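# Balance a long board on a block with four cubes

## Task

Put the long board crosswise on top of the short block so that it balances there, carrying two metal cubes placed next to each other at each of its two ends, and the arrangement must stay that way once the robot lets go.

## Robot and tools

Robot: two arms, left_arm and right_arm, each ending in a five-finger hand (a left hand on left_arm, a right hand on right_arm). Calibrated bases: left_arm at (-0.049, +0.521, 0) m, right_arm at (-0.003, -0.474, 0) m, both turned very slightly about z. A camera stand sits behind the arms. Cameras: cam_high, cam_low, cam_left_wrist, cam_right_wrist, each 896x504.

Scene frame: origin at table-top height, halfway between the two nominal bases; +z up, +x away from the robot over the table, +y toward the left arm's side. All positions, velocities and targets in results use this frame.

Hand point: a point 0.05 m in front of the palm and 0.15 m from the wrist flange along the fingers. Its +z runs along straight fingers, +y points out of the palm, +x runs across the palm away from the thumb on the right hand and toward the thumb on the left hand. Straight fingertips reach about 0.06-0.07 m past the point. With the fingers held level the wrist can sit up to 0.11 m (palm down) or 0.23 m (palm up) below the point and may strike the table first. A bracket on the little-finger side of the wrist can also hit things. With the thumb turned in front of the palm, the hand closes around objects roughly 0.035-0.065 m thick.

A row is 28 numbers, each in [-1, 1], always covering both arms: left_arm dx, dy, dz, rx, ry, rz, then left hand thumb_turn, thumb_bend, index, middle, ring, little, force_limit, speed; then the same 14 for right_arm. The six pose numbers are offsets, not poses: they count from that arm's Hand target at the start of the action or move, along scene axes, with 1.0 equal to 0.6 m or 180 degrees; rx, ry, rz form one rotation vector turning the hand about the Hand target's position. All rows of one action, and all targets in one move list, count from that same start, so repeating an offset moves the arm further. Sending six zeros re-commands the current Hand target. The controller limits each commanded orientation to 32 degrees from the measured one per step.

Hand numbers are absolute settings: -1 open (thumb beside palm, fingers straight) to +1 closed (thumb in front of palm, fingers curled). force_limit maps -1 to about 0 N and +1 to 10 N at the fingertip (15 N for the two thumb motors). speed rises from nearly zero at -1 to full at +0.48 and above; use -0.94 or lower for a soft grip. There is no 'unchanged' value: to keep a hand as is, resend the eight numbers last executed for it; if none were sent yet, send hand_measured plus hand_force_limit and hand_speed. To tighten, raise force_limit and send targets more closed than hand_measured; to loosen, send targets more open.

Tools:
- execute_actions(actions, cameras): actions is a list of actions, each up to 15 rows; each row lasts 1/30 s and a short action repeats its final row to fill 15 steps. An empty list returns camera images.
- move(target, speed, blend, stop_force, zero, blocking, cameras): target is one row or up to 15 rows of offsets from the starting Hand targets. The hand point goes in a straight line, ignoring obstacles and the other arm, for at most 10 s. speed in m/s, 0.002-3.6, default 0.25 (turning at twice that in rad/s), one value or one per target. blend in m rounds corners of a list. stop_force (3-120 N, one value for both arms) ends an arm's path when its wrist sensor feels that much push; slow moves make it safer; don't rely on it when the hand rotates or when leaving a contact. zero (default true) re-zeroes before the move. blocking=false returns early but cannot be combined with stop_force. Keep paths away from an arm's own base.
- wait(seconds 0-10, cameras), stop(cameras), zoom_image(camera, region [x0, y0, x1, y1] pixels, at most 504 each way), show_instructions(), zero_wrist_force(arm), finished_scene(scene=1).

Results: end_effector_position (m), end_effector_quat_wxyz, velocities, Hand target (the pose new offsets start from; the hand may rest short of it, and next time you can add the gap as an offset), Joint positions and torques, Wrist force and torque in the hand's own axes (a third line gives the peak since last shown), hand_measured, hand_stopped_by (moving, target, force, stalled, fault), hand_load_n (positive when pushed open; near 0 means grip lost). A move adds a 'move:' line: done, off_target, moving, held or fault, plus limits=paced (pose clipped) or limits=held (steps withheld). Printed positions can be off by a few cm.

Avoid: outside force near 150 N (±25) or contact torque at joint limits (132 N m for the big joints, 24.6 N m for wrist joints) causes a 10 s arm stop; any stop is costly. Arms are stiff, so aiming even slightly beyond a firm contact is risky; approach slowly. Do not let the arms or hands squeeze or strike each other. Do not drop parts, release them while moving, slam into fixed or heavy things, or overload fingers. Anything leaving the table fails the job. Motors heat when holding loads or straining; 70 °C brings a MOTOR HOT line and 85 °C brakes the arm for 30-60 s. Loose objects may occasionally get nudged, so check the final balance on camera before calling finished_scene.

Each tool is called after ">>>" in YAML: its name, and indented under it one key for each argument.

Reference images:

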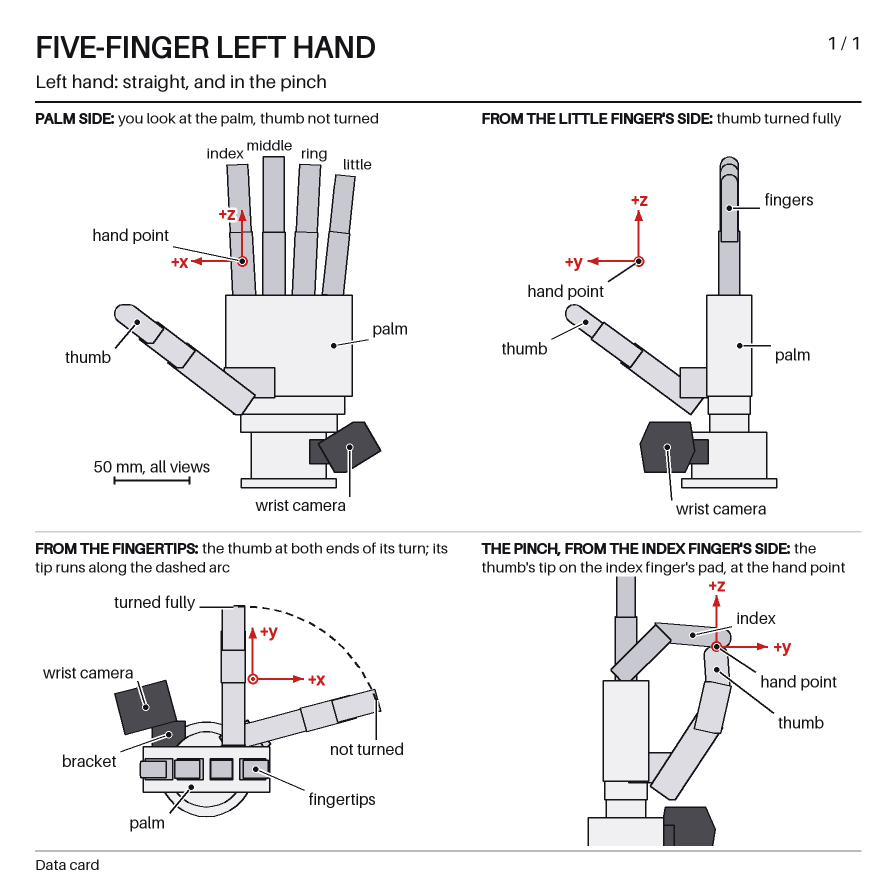

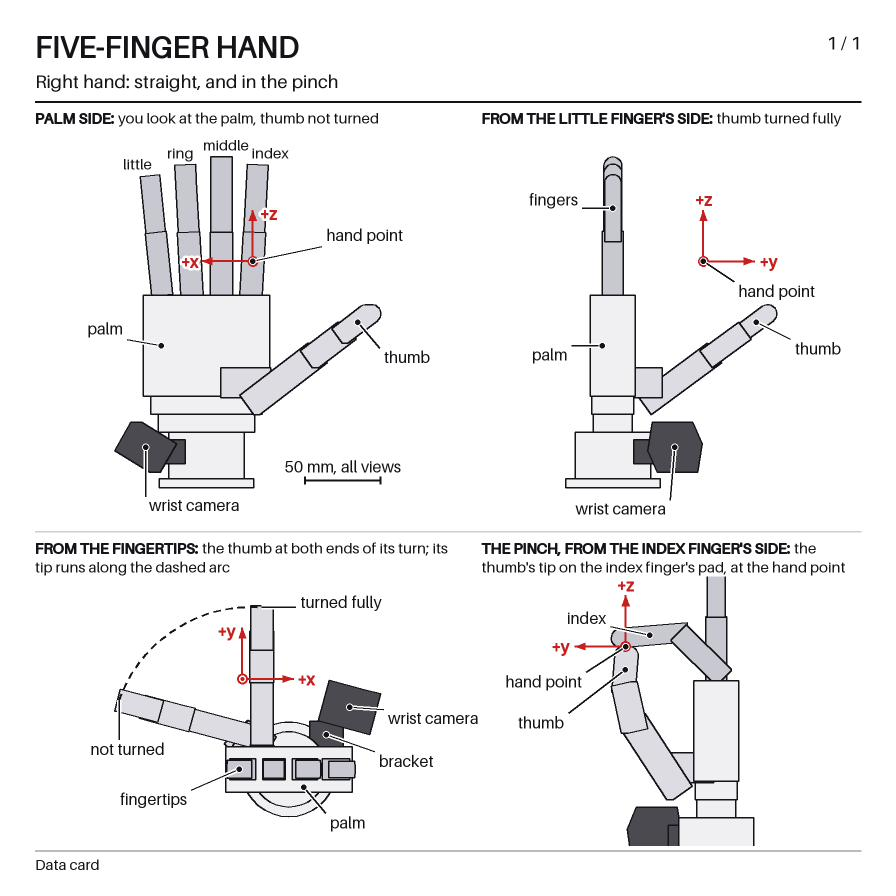

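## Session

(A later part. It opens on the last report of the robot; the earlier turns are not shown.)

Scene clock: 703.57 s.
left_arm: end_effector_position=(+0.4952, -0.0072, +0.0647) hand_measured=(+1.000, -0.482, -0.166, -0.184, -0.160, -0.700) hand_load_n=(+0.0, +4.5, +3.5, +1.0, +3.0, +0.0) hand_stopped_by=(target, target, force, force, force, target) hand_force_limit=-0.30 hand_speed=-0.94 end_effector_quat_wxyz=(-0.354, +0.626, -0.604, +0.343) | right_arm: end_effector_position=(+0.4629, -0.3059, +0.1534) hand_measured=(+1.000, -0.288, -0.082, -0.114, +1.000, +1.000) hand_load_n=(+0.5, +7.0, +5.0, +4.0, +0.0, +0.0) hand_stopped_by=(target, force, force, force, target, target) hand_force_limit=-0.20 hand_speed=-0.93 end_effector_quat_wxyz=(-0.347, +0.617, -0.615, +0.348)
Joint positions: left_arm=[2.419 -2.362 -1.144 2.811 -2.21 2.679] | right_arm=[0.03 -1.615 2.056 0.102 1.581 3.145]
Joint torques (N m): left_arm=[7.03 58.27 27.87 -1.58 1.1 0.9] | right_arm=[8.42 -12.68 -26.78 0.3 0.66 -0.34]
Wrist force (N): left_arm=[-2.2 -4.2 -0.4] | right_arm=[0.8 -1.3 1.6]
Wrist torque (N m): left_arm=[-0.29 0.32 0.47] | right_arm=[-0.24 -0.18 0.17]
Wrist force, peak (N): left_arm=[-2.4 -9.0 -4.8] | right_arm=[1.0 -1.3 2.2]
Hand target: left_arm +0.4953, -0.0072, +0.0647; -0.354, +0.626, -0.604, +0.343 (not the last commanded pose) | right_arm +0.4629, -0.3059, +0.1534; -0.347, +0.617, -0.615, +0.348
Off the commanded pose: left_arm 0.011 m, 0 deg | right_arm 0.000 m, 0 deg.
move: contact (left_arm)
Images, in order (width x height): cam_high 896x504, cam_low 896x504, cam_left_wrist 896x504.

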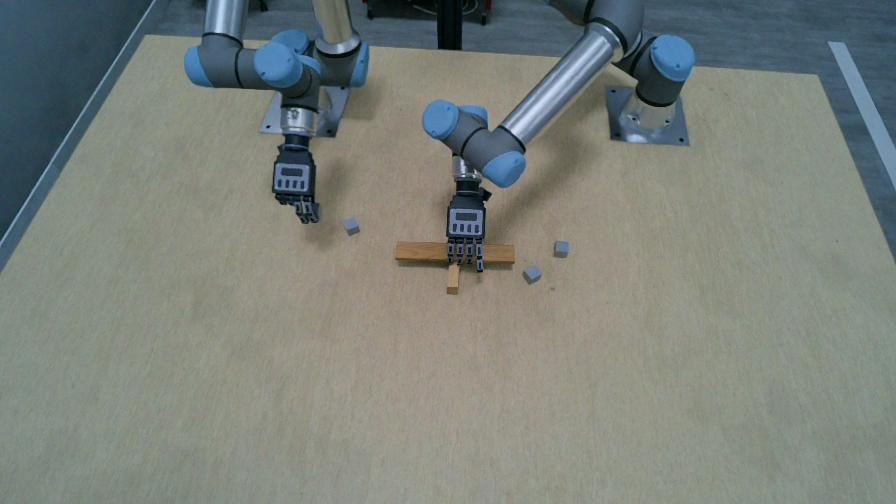

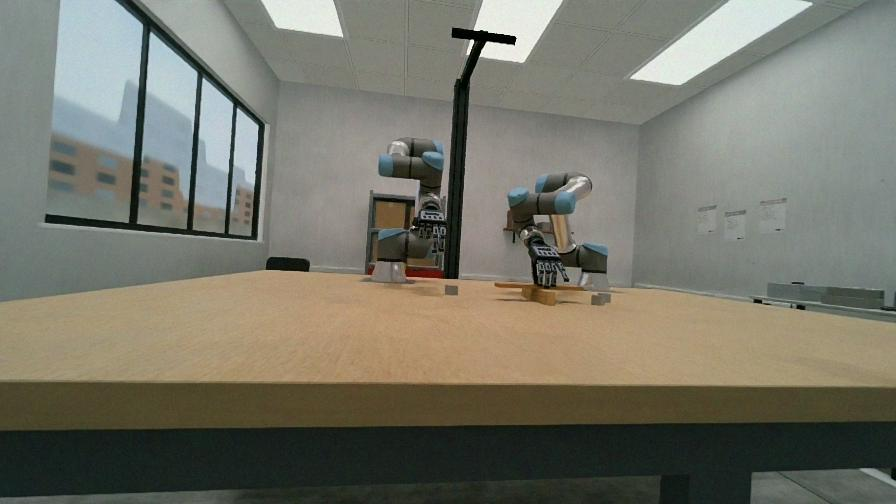

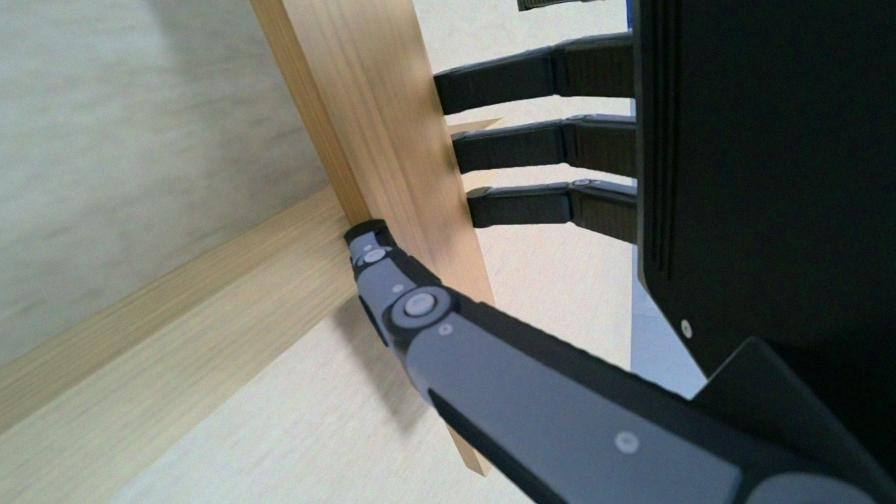

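>>> move:
  target: [0,0,0,0,0,0,1,-0.6,-0.5,-0.5,-0.5,-0.7,-0.3,-0.85,0,0,0,0,0,0,1,0.1,0.15,0.15,1,1,-0.2,-0.93]

>>> move:
  target: [0,0,0.13,0,0,0,1,-0.6,-0.5,-0.5,-0.5,-0.7,-0.3,-0.85,0,0,0,0,0,0,1,0.1,0.15,0.15,1,1,-0.2,-0.93]
  speed: 0.08
  cameras: ["cam_high","cam_low","cam_left_wrist"]

>>> zoom_image:
  camera: "cam_high"
  region: [380, 190, 530, 310]

>>> zoom_image:
  camera: "cam_low"
  region: [460, 220, 600, 320]

Scene clock: 719.03 s.
left_arm: end_effector_position=(+0.4953, -0.0072, +0.0647) hand_measured=(+1.000, -0.600, -0.500, -0.500, -0.500, -0.700) hand_load_n=(+0.0, +0.0, +0.0, +0.0, +0.0, +0.0) hand_stopped_by=(target, target, target, target, target, target) hand_force_limit=-0.30 hand_speed=-0.85 end_effector_quat_wxyz=(-0.354, +0.626, -0.604, +0.343) | right_arm: end_effector_position=(+0.4629, -0.3059, +0.1534) hand_measured=(+1.000, -0.288, -0.082, -0.114, +1.000, +1.000) hand_load_n=(+0.5, +7.0, +4.5, +4.0, +0.0, +0.0) hand_stopped_by=(target, force, force, force, target, target) hand_force_limit=-0.20 hand_speed=-0.93 end_effector_quat_wxyz=(-0.347, +0.617, -0.615, +0.348)
Joint positions: left_arm=[2.419 -2.362 -1.144 2.811 -2.21 2.679] | right_arm=[0.03 -1.615 2.056 0.102 1.581 3.145]
Joint torques (N m): left_arm=[8.07 58.24 27.36 0.42 0.59 1.79] | right_arm=[8.59 -12.24 -26.3 0.32 0.76 -0.65]
Wrist force (N): left_arm=[-1.5 -3.2 0.0] | right_arm=[0.5 -1.0 1.8]
Wrist torque (N m): left_arm=[-0.23 0.26 0.48] | right_arm=[-0.21 -0.15 0.15]
Wrist force, peak (N): left_arm=[-1.8 -4.9 -0.8] | right_arm=[1.1 -1.6 2.0]
Hand target: left_arm +0.4953, -0.0072, +0.0647; -0.354, +0.626, -0.604, +0.343 | right_arm +0.4629, -0.3059, +0.1534; -0.347, +0.617, -0.615, +0.348
Off the commanded pose: left_arm 0.000 m, 0 deg | right_arm 0.000 m, 0 deg.
move: done

Scene clock: 720.37 s.
left_arm: end_effector_position=(+0.4953, -0.0072, +0.1429) hand_measured=(+1.000, -0.600, -0.500, -0.500, -0.500, -0.700) hand_load_n=(+0.0, +0.0, +0.0, +0.0, +0.0, +0.0) hand_stopped_by=(target, target, target, target, target, target) hand_force_limit=-0.30 hand_speed=-0.85 end_effector_quat_wxyz=(-0.354, +0.626, -0.604, +0.343) | right_arm: end_effector_position=(+0.4629, -0.3059, +0.1534) hand_measured=(+1.000, -0.288, -0.082, -0.114, +1.000, +1.000) hand_load_n=(+0.5, +7.0, +5.0, +4.0, +0.0, +0.0) hand_stopped_by=(target, force, force, force, target, target) hand_force_limit=-0.20 hand_speed=-0.93 end_effector_quat_wxyz=(-0.347, +0.617, -0.615, +0.348)
Joint positions: left_arm=[2.419 -2.304 -1.039 2.648 -2.209 2.679] | right_arm=[0.03 -1.615 2.056 0.102 1.581 3.145]
Joint torques (N m): left_arm=[5.34 35.38 8.2 1.01 -0.64 -1.95] | right_arm=[8.79 -12.69 -26.28 0.31 0.63 -0.71]
Wrist force (N): left_arm=[-1.4 -3.2 -0.2] | right_arm=[0.6 -1.1 2.1]
Wrist torque (N m): left_arm=[-0.23 0.19 0.45] | right_arm=[-0.24 -0.16 0.16]
Wrist force, peak (N): left_arm=[-1.7 -3.8 -0.2] | right_arm=[0.5 -1.4 2.4]
Hand target: left_arm +0.4953, -0.0072, +0.1427; -0.354, +0.626, -0.604, +0.343 | right_arm +0.4629, -0.3059, +0.1534; -0.347, +0.617, -0.615, +0.348
Off the commanded pose: left_arm 0.000 m, 0 deg | right_arm 0.000 m, 0 deg.
move: done
Images, in order (width x height): cam_high 896x504, cam_low 896x504, cam_left_wrist 896x504.

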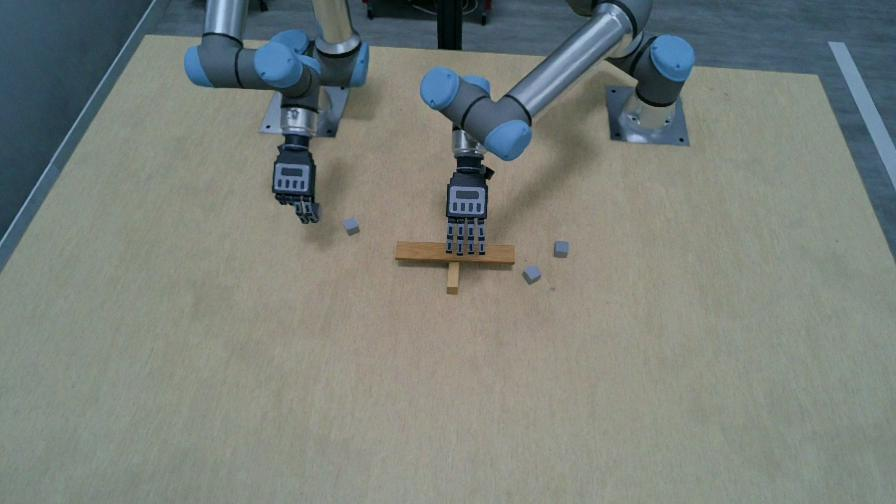

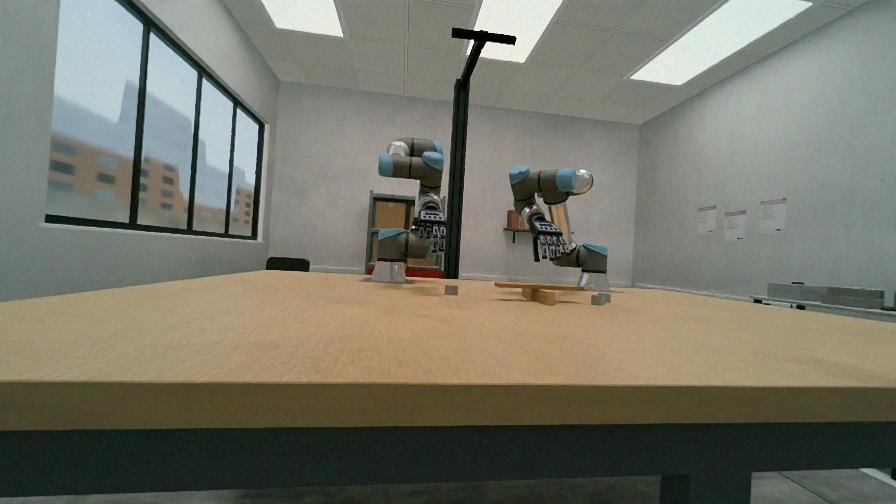

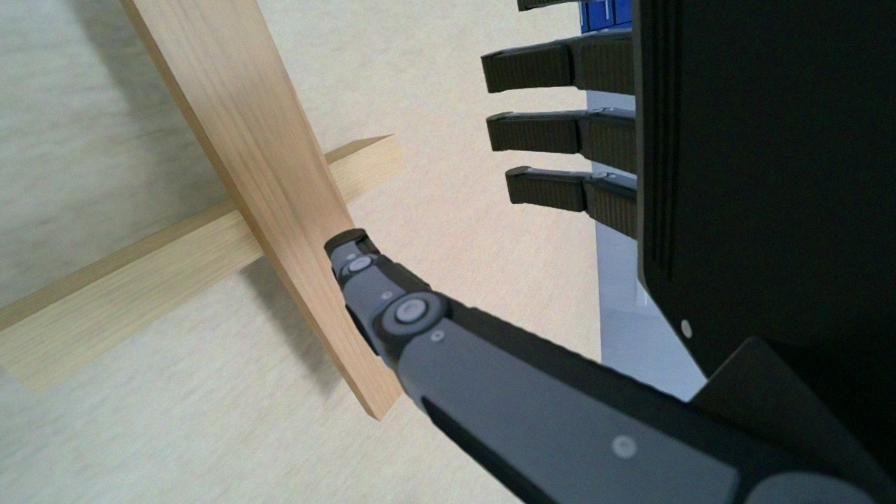

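Scaled by 3.360 from the camera's 896x504 image, which has a finer 1280x720 frame.

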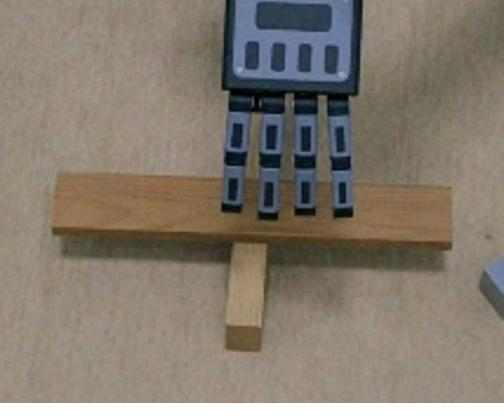

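Scaled by 3.600 from the camera's 896x504 image, which has a finer 1280x720 frame.

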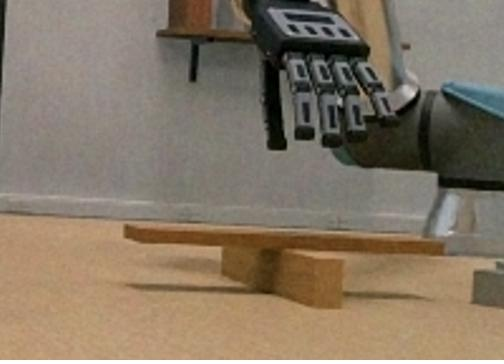

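>>> zoom_image:
  camera: "cam_high"
  region: [500, 220, 600, 300]

>>> zoom_image:
  camera: "cam_low"
  region: [560, 260, 640, 320]

>>> zoom_image:
  camera: "cam_high"
  region: [300, 190, 400, 270]

Scaled by 5.040 from the camera's 896x504 image, which has a finer 1280x720 frame.

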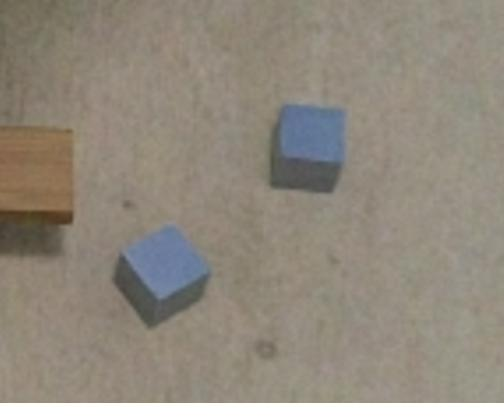

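Scaled by 6.300 from the camera's 896x504 image, which has a finer 1280x720 frame.

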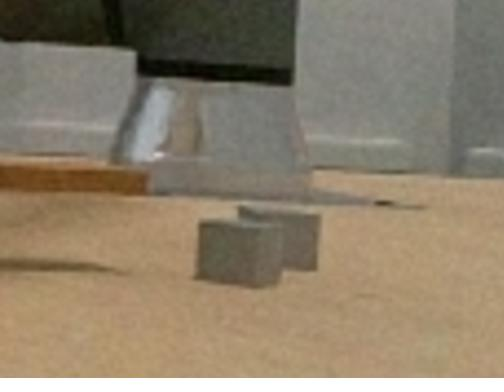

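Scaled by 5.040 from the camera's 896x504 image, which has a finer 1280x720 frame.

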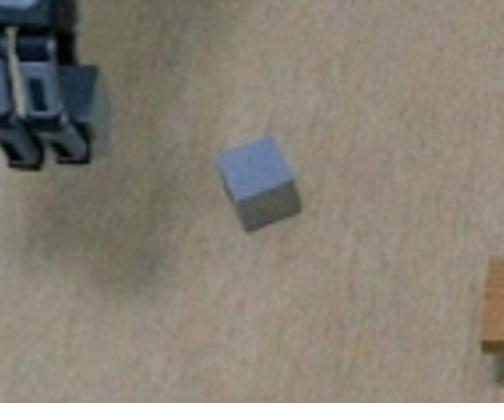

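>>> move:
  target:
    - [-0.0947,0.437,0,0,0,-0.011,1,-0.5,-0.5,-0.5,1,1,-0.2,-0.2,0,0,0,0,0,0,1,0.1,0.15,0.15,1,1,-0.2,-0.93]
    - [-0.0947,0.437,-0.113,0,0,-0.011,1,-0.5,-0.5,-0.5,1,1,-0.2,-0.2,0,0,0,0,0,0,1,0.1,0.15,0.15,1,1,-0.2,-0.93]
  speed: 0.2
  blend: [0.03,0]
  cameras: ["cam_high","cam_low","cam_left_wrist"]

>>> zoom_image:
  camera: "cam_high"
  region: [500, 200, 600, 280]

>>> zoom_image:
  camera: "cam_low"
  region: [560, 250, 660, 320]

Scene clock: 774.60 s.
left_arm: end_effector_position=(+0.4384, +0.2551, +0.0749) hand_measured=(+1.000, -0.500, -0.500, -0.500, +1.000, +1.000) hand_load_n=(+0.0, +0.0, +0.0, -0.5, +0.5, +0.0) hand_stopped_by=(target, target, target, target, target, target) hand_force_limit=-0.20 hand_speed=-0.20 end_effector_quat_wxyz=(-0.348, +0.616, -0.615, +0.349) | right_arm: end_effector_position=(+0.4629, -0.3059, +0.1534) hand_measured=(+1.000, -0.288, -0.082, -0.114, +1.000, +1.000) hand_load_n=(+0.5, +7.5, +4.5, +4.0, +0.0, +0.0) hand_stopped_by=(target, force, force, force, target, target) hand_force_limit=-0.20 hand_speed=-0.93 end_effector_quat_wxyz=(-0.347, +0.617, -0.615, +0.348)
Joint positions: left_arm=[2.848 -1.81 -1.977 3.225 -1.832 2.98] | right_arm=[0.03 -1.615 2.056 0.102 1.581 3.145]
Joint torques (N m): left_arm=[-8.1 27.83 21.7 1.43 -2.02 -2.53] | right_arm=[7.86 -12.75 -26.14 0.29 0.74 -0.72]
Wrist force (N): left_arm=[-1.8 -2.7 0.2] | right_arm=[0.7 -1.1 2.0]
Wrist torque (N m): left_arm=[-0.17 0.26 0.35] | right_arm=[-0.24 -0.18 0.17]
Wrist force, peak (N): left_arm=[-2.5 -3.6 -0.5] | right_arm=[0.9 -1.3 2.4]
Hand target: left_arm +0.4384, +0.2550, +0.0749; -0.348, +0.616, -0.615, +0.349 | right_arm +0.4629, -0.3059, +0.1534; -0.347, +0.617, -0.615, +0.348
Off the commanded pose: left_arm 0.000 m, 0 deg | right_arm 0.000 m, 0 deg.
move: done
Images, in order (width x height): cam_high 896x504, cam_low 896x504, cam_left_wrist 896x504.

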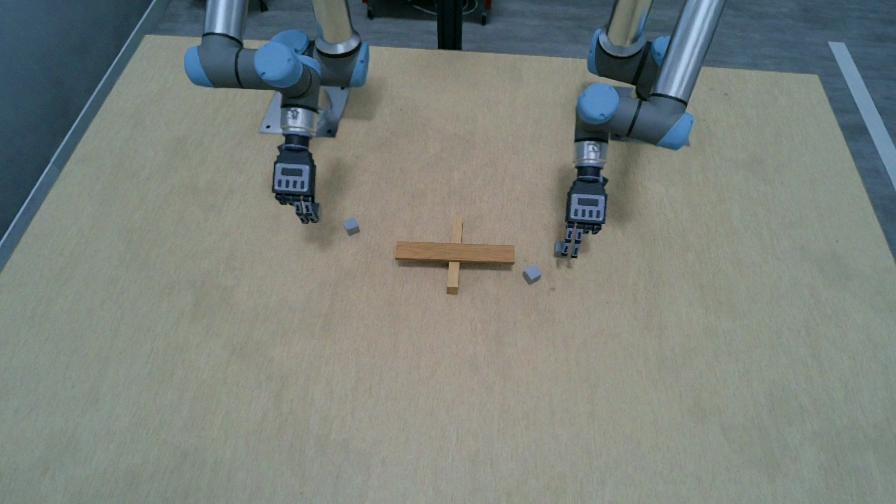

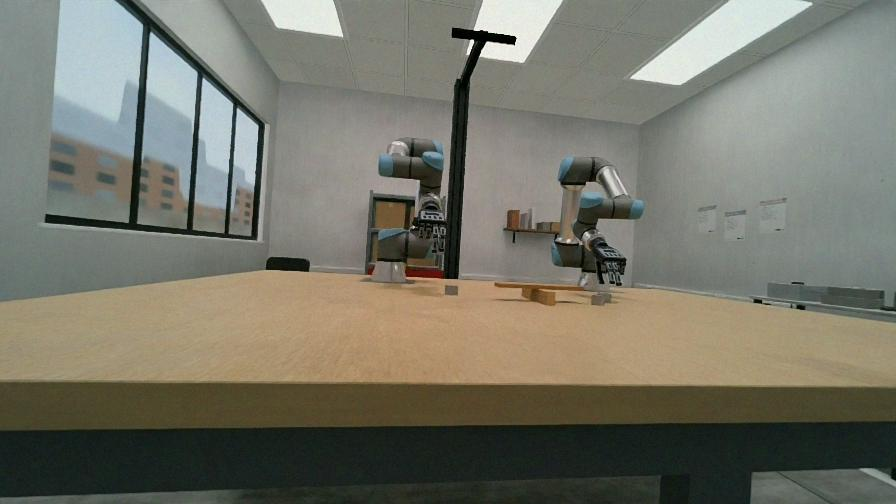

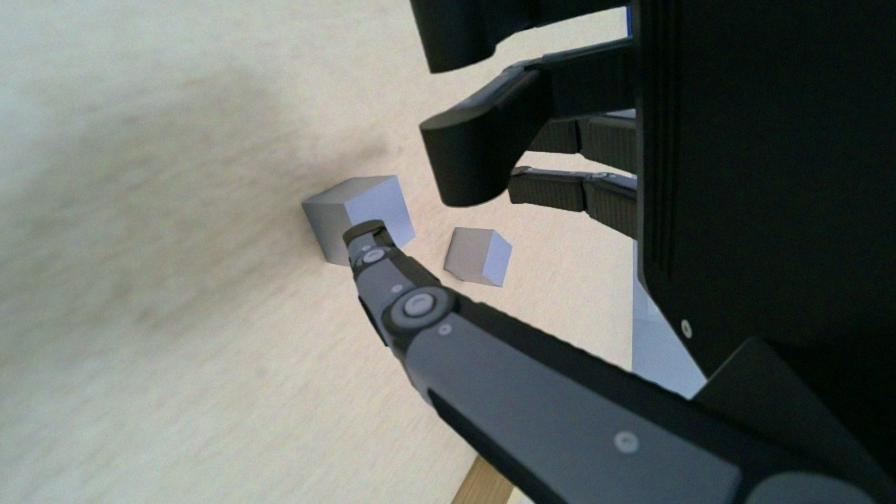

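Scaled by 5.040 from the camera's 896x504 image, which has a finer 1280x720 frame.

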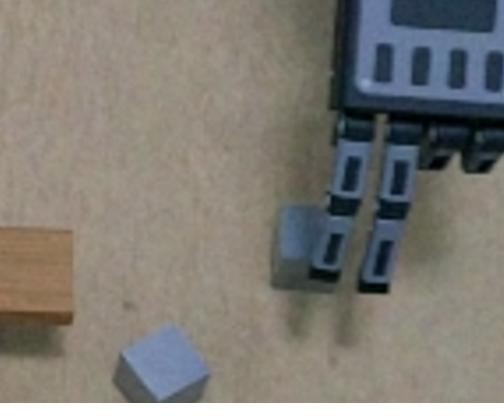

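Scaled by 5.040 from the camera's 896x504 image, which has a finer 1280x720 frame.

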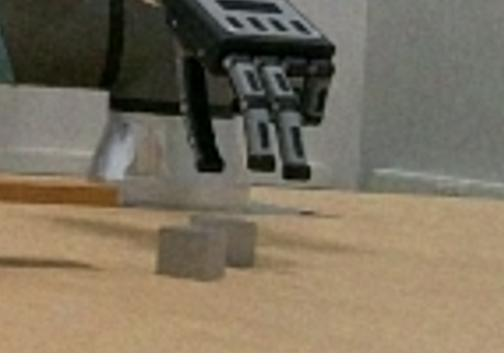

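>>> move:
  target: [0.003,-0.01,-0.06,0,0,0,1,-0.5,-0.5,-0.5,1,1,-0.2,-0.2,0,0,0,0,0,0,1,0.1,0.15,0.15,1,1,-0.2,-0.93]
  speed: 0.06
  stop_force: 5
  cameras: ["cam_high","cam_low","cam_left_wrist"]

>>> zoom_image:
  camera: "cam_high"
  region: [500, 200, 600, 280]

>>> zoom_image:
  camera: "cam_low"
  region: [560, 250, 660, 320]

Scene clock: 801.97 s.
left_arm: end_effector_position=(+0.4402, +0.2490, +0.0389) hand_measured=(+1.000, -0.500, -0.500, -0.500, +1.000, +1.000) hand_load_n=(+0.0, +0.0, +0.0, +0.0, +0.0, +0.0) hand_stopped_by=(target, target, target, target, target, target) hand_force_limit=-0.20 hand_speed=-0.20 end_effector_quat_wxyz=(-0.348, +0.616, -0.615, +0.349) | right_arm: end_effector_position=(+0.4629, -0.3059, +0.1534) hand_measured=(+1.000, -0.288, -0.082, -0.114, +1.000, +1.000) hand_load_n=(+0.5, +7.0, +5.0, +4.0, +0.0, +0.0) hand_stopped_by=(target, force, force, force, target, target) hand_force_limit=-0.20 hand_speed=-0.93 end_effector_quat_wxyz=(-0.347, +0.617, -0.615, +0.348)
Joint positions: left_arm=[2.833 -1.88 -2 3.316 -1.844 2.972] | right_arm=[0.03 -1.615 2.056 0.102 1.581 3.145]
Joint torques (N m): left_arm=[7.74 38.77 25.12 1.02 1.52 1.91] | right_arm=[7.18 -13.03 -26.5 0.37 0.97 -1.05]
Wrist force (N): left_arm=[-1.5 -2.8 0.0] | right_arm=[0.7 -1.2 2.0]
Wrist torque (N m): left_arm=[-0.18 0.22 0.43] | right_arm=[-0.25 -0.18 0.16]
Wrist force, peak (N): left_arm=[-1.8 -3.5 -0.3] | right_arm=[0.7 -1.2 2.4]
Hand target: left_arm +0.4402, +0.2490, +0.0389; -0.348, +0.616, -0.615, +0.349 | right_arm +0.4629, -0.3059, +0.1534; -0.347, +0.617, -0.615, +0.348
Off the commanded pose: left_arm 0.000 m, 0 deg | right_arm 0.000 m, 0 deg.
move: done
Images, in order (width x height): cam_high 896x504, cam_low 896x504, cam_left_wrist 896x504.

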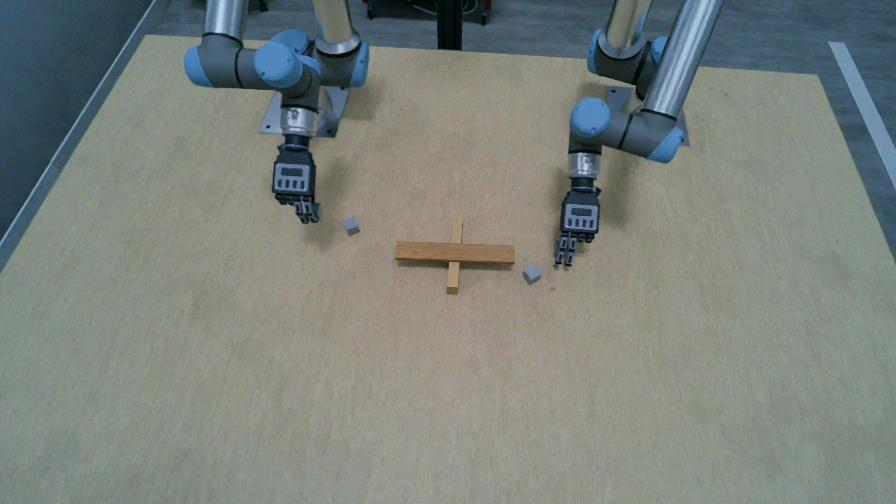

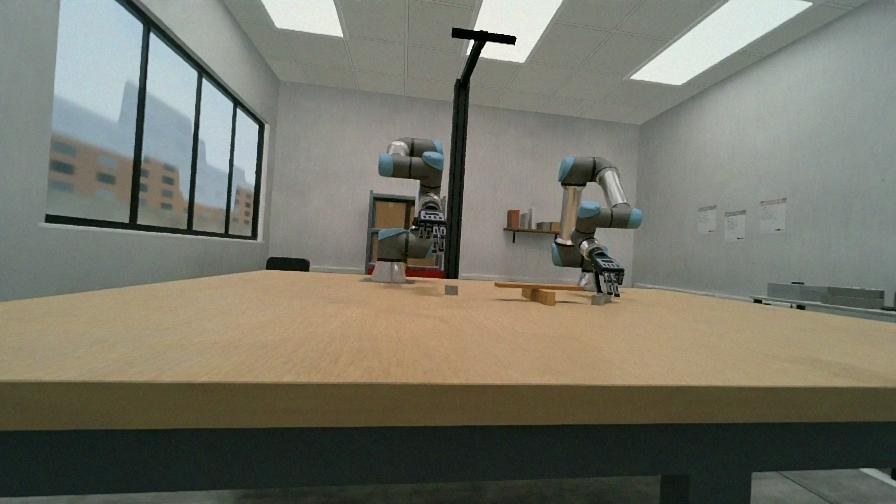

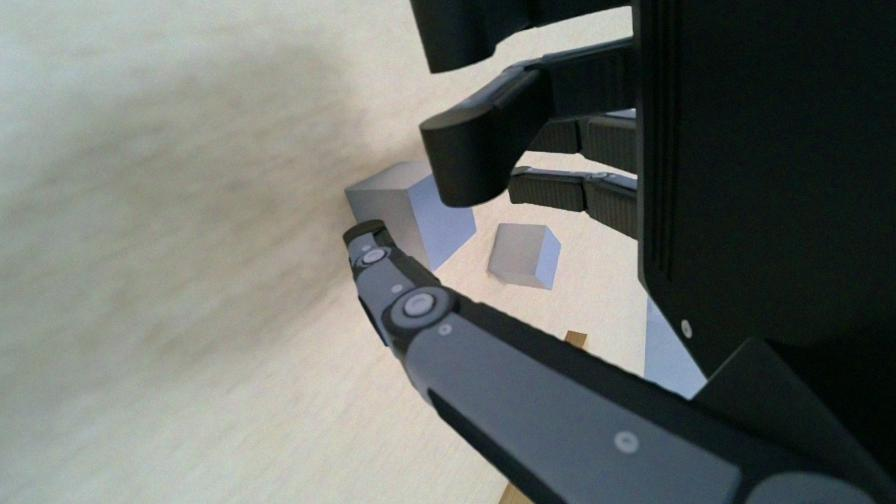

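Scaled by 5.040 from the camera's 896x504 image, which has a finer 1280x720 frame.

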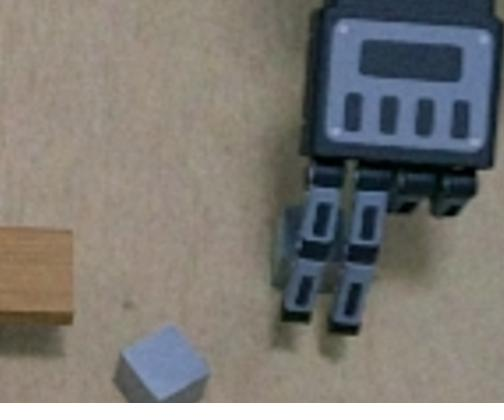

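Scaled by 5.040 from the camera's 896x504 image, which has a finer 1280x720 frame.

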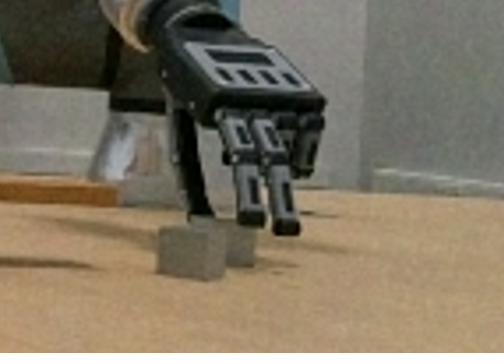

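>>> move:
  target: [0.004,-0.002,-0.0222,0,0,0,1,-0.5,-0.5,-0.5,1,1,-0.2,-0.2,0,0,0,0,0,0,1,0.1,0.15,0.15,1,1,-0.2,-0.93]
  speed: 0.04
  stop_force: 5
  cameras: ["cam_left_wrist"]

>>> move:
  target: [0,0,0,0,0,0,1,0.1,0.15,0.15,1,1,-0.2,-0.93,0,0,0,0,0,0,1,0.1,0.15,0.15,1,1,-0.2,-0.93]
  cameras: ["cam_high","cam_low","cam_left_wrist"]

>>> zoom_image:
  camera: "cam_high"
  region: [500, 200, 600, 280]

>>> zoom_image:
  camera: "cam_low"
  region: [560, 250, 660, 320]

Scene clock: 816.37 s.
left_arm: end_effector_position=(+0.4426, +0.2478, +0.0256) hand_measured=(+1.000, -0.500, -0.500, -0.500, +1.000, +1.000) hand_load_n=(+0.0, +0.0, +0.0, +0.0, +0.0, +0.0) hand_stopped_by=(target, target, target, target, target, target) hand_force_limit=-0.20 hand_speed=-0.20 end_effector_quat_wxyz=(-0.348, +0.616, -0.615, +0.349) | right_arm: end_effector_position=(+0.4629, -0.3059, +0.1534) hand_measured=(+1.000, -0.288, -0.082, -0.114, +1.000, +1.000) hand_load_n=(+0.5, +7.0, +5.0, +4.0, +0.0, +0.0) hand_stopped_by=(target, force, force, force, target, target) hand_force_limit=-0.20 hand_speed=-0.93 end_effector_quat_wxyz=(-0.347, +0.617, -0.615, +0.348)
Joint positions: left_arm=[2.832 -1.909 -2.004 3.349 -1.845 2.971] | right_arm=[0.03 -1.615 2.056 0.102 1.581 3.145]
Joint torques (N m): left_arm=[-5.68 39.85 22.59 -1.51 -0.91 -1.72] | right_arm=[7.94 -12.16 -25.95 0.27 1.12 -0.97]
Wrist force (N): left_arm=[-1.6 -3.1 -0.1] | right_arm=[0.8 -1.1 2.0]
Wrist torque (N m): left_arm=[-0.22 0.22 0.44] | right_arm=[-0.23 -0.21 0.17]
Wrist force, peak (N): left_arm=[-1.5 -3.2 -0.2] | right_arm=[0.8 -1.1 2.3]
Hand target: left_arm +0.4426, +0.2478, +0.0256; -0.348, +0.616, -0.615, +0.349 | right_arm +0.4629, -0.3059, +0.1534; -0.347, +0.617, -0.615, +0.348
Off the commanded pose: left_arm 0.000 m, 0 deg | right_arm 0.000 m, 0 deg.
move: done
Images, in order (width x height): cam_left_wrist 896x504.

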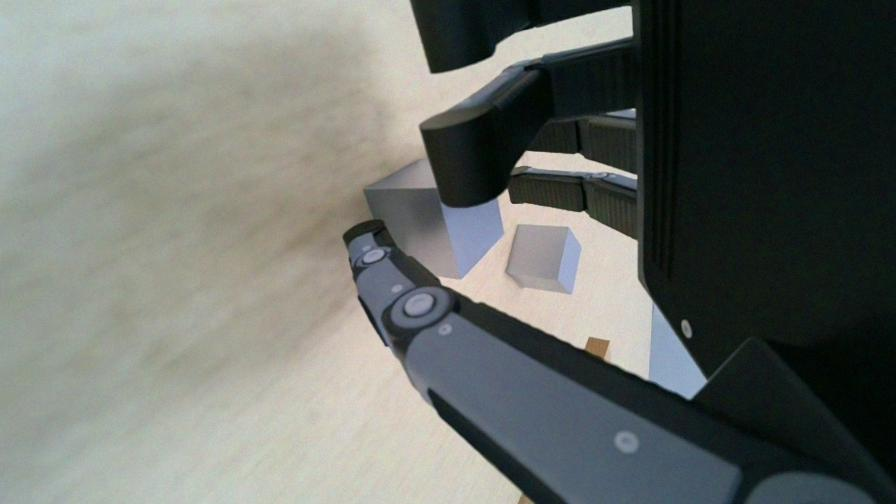

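Scene clock: 818.73 s.
left_arm: end_effector_position=(+0.4426, +0.2478, +0.0256) hand_measured=(+1.000, -0.290, -0.088, -0.108, +1.000, +1.000) hand_load_n=(+0.0, +6.0, +5.0, +6.0, +0.0, -0.5) hand_stopped_by=(target, force, force, force, target, target) hand_force_limit=-0.20 hand_speed=-0.93 end_effector_quat_wxyz=(-0.348, +0.616, -0.615, +0.349) | right_arm: end_effector_position=(+0.4629, -0.3059, +0.1534) hand_measured=(+1.000, -0.288, -0.082, -0.114, +1.000, +1.000) hand_load_n=(+0.5, +7.0, +5.0, +4.0, +0.0, +0.5) hand_stopped_by=(target, force, force, force, target, target) hand_force_limit=-0.20 hand_speed=-0.93 end_effector_quat_wxyz=(-0.347, +0.617, -0.615, +0.348)
Joint positions: left_arm=[2.832 -1.909 -2.004 3.349 -1.845 2.971] | right_arm=[0.03 -1.615 2.056 0.102 1.581 3.145]
Joint torques (N m): left_arm=[-0.3 39.99 23 -0.36 0.83 0.27] | right_arm=[7.64 -12.86 -26.1 0.21 1.21 -0.99]
Wrist force (N): left_arm=[-1.6 -1.7 0.4] | right_arm=[0.5 -1.0 1.9]
Wrist torque (N m): left_arm=[-0.12 0.20 0.42] | right_arm=[-0.22 -0.15 0.15]
Wrist force, peak (N): left_arm=[-1.8 -3.1 -0.2] | right_arm=[0.8 -1.4 2.3]
Hand target: left_arm +0.4426, +0.2478, +0.0256; -0.348, +0.616, -0.615, +0.349 | right_arm +0.4629, -0.3059, +0.1534; -0.347, +0.617, -0.615, +0.348
Off the commanded pose: left_arm 0.000 m, 0 deg | right_arm 0.000 m, 0 deg.
move: done
Images, in order (width x height): cam_high 896x504, cam_low 896x504, cam_left_wrist 896x504.

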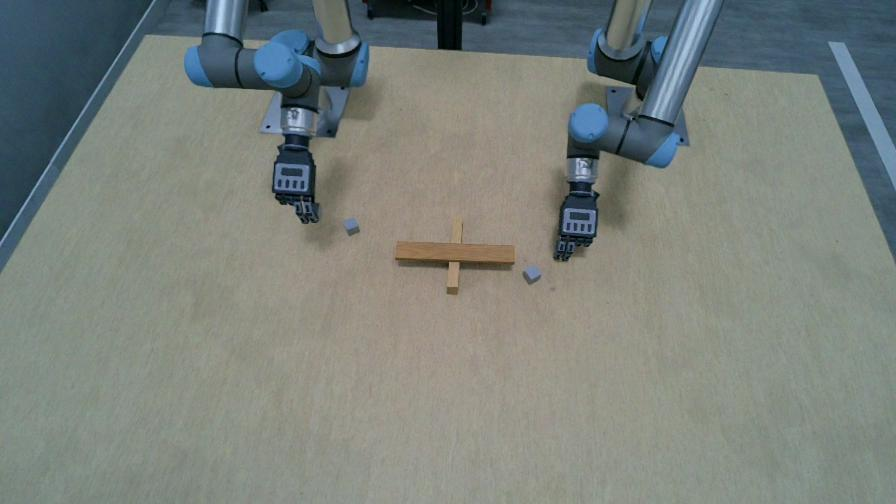

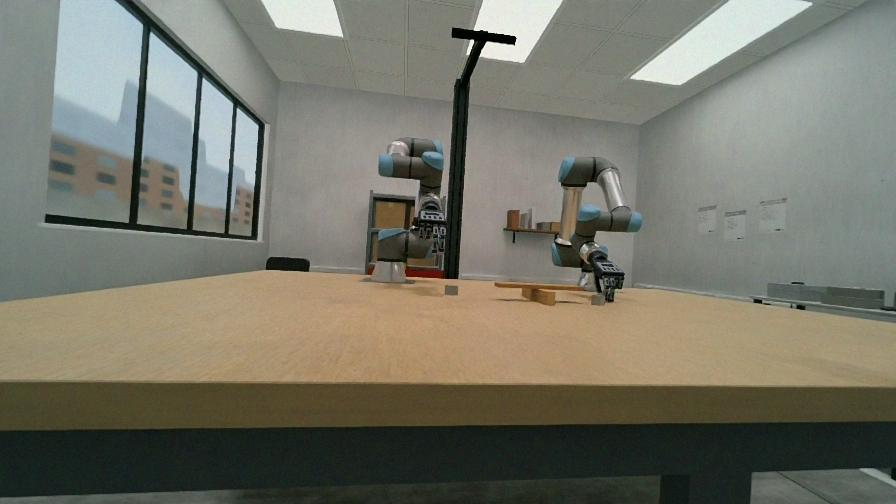

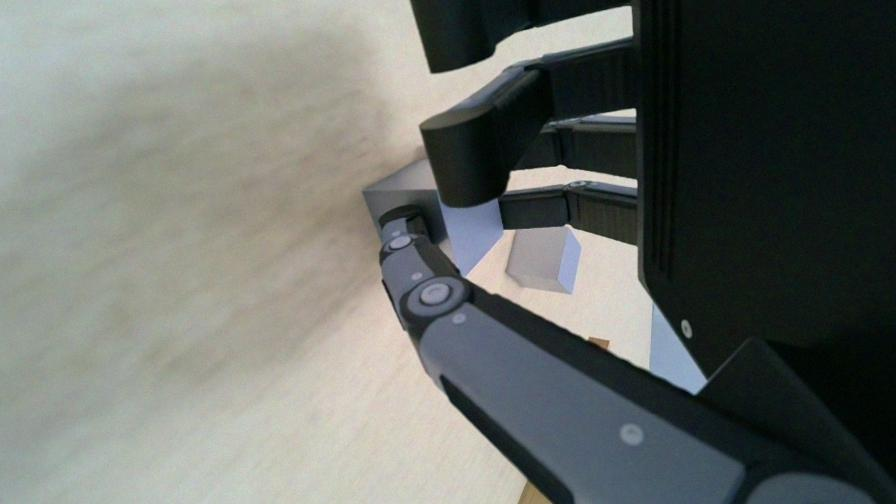

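Scaled by 5.040 from the camera's 896x504 image, which has a finer 1280x720 frame.

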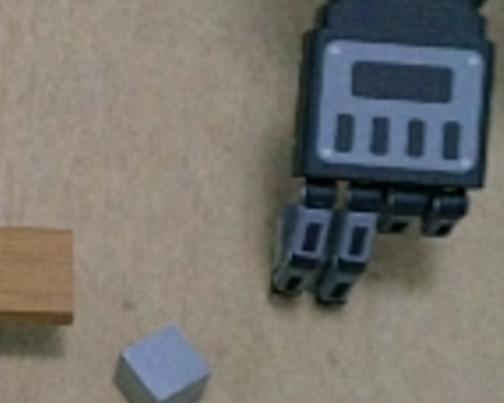

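Scaled by 5.040 from the camera's 896x504 image, which has a finer 1280x720 frame.

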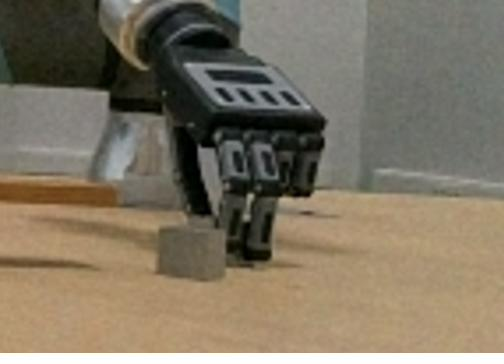

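>>> move:
  target:
    - [0,0,0.1657,0,0,0,1,0.1,0.15,0.15,1,1,-0.2,-0.93,0.035,0.18,0,0,0,0.005,1,0.1,0.15,0.15,1,1,-0.2,-0.93]
    - [0.085,-0.265,0.1657,0,0,0.011,1,0.1,0.15,0.15,1,1,-0.2,-0.93,0.07,0.373,-0.047,0,0,0.011,1,0.1,0.15,0.15,1,1,-0.2,-0.93]
  speed: 0.12
  blend: [0.02,0]
  cameras: ["all"]

>>> zoom_image:
  camera: "cam_high"
  region: [380, 190, 530, 310]

>>> zoom_image:
  camera: "cam_low"
  region: [460, 220, 600, 320]

Scene clock: 856.53 s.
left_arm: end_effector_position=(+0.4936, +0.0888, +0.1249) hand_measured=(+1.000, -0.290, -0.088, -0.108, +1.000, +1.000) hand_load_n=(+0.0, +6.0, +5.0, +6.0, +0.0, +0.0) hand_stopped_by=(target, force, force, force, target, target) hand_force_limit=-0.20 hand_speed=-0.93 end_effector_quat_wxyz=(-0.354, +0.626, -0.604, +0.343) | right_arm: end_effector_position=(+0.5049, -0.0821, +0.1252) hand_measured=(+1.000, -0.288, -0.082, -0.114, +1.000, +1.000) hand_load_n=(+0.0, +7.0, +5.0, +4.0, +0.0, +0.0) hand_stopped_by=(target, force, force, force, target, target) hand_force_limit=-0.20 hand_speed=-0.93 end_effector_quat_wxyz=(-0.353, +0.627, -0.604, +0.342)
Joint positions: left_arm=[2.55 -2.115 -1.394 2.868 -2.106 2.777] | right_arm=[0.564 -1.174 1.613 0.167 2.003 3.421]
Joint torques (N m): left_arm=[4.85 45.78 17.01 1.09 0.9 2.09] | right_arm=[-9.96 -44.17 -9.74 -1.1 -1.45 -1.64]
Wrist force (N): left_arm=[-2.2 -2.6 0.6] | right_arm=[0.7 -1.0 1.8]
Wrist torque (N m): left_arm=[-0.25 0.31 0.20] | right_arm=[-0.22 -0.19 0.12]
Wrist force, peak (N): left_arm=[-2.1 -2.8 -0.1] | right_arm=[0.8 -1.3 2.3]
Hand target: left_arm +0.4936, +0.0888, +0.1250; -0.354, +0.626, -0.604, +0.343 | right_arm +0.5049, -0.0821, +0.1252; -0.353, +0.627, -0.604, +0.342
Off the commanded pose: left_arm 0.000 m, 0 deg | right_arm 0.000 m, 0 deg.
move: done

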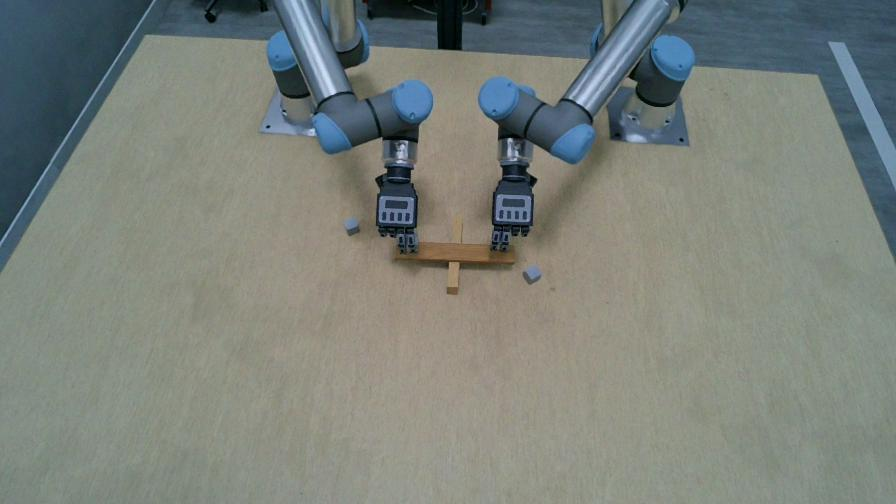

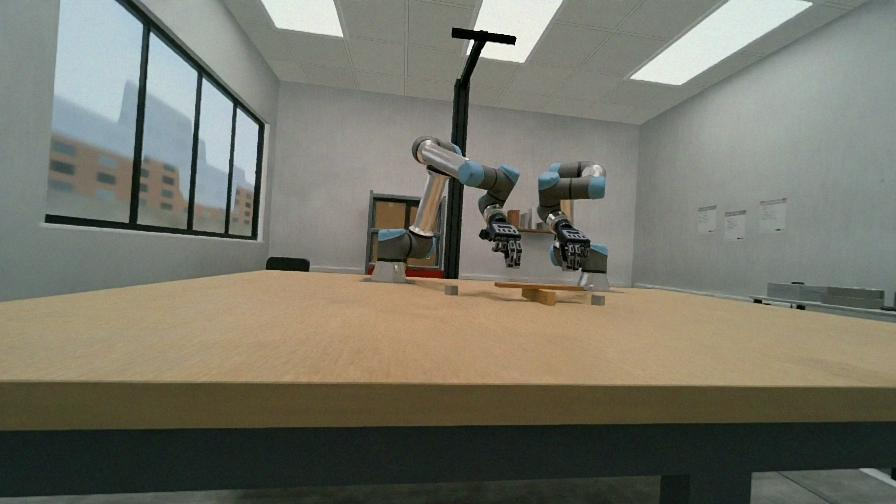

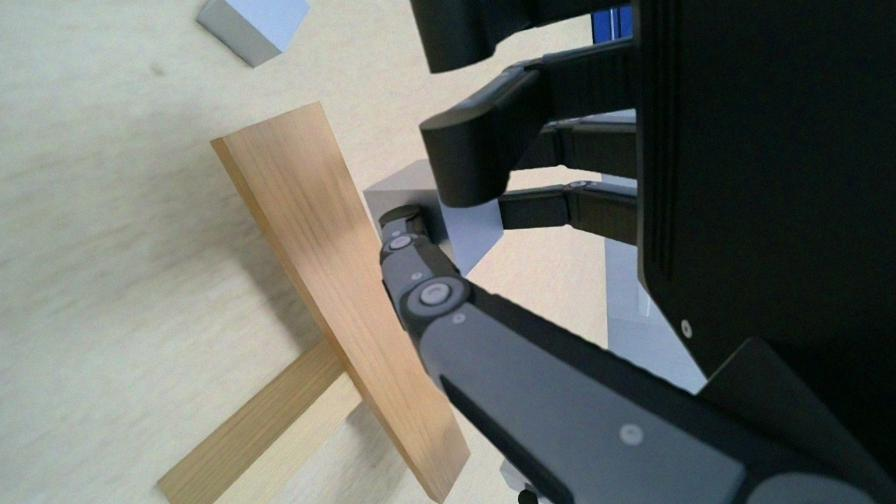

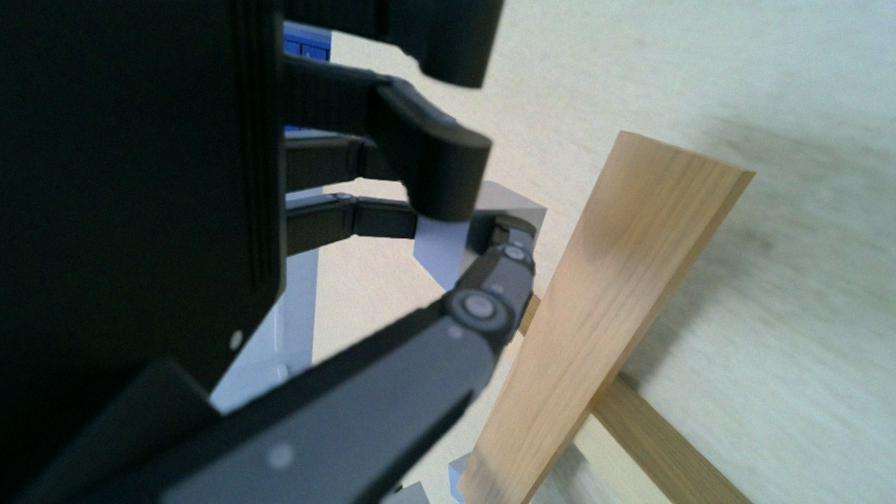

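Scaled by 3.360 from the camera's 896x504 image, which has a finer 1280x720 frame.

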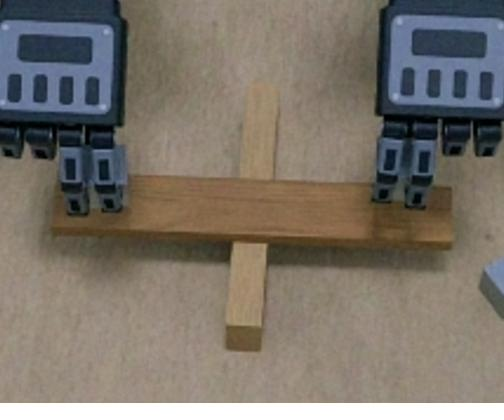

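Scaled by 3.600 from the camera's 896x504 image, which has a finer 1280x720 frame.

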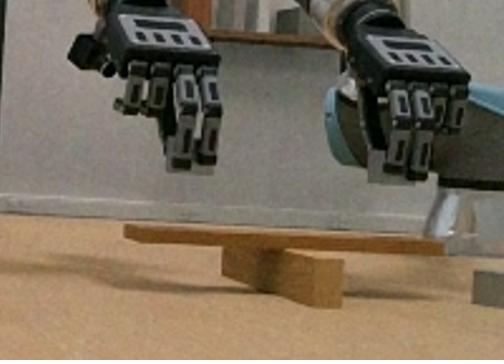

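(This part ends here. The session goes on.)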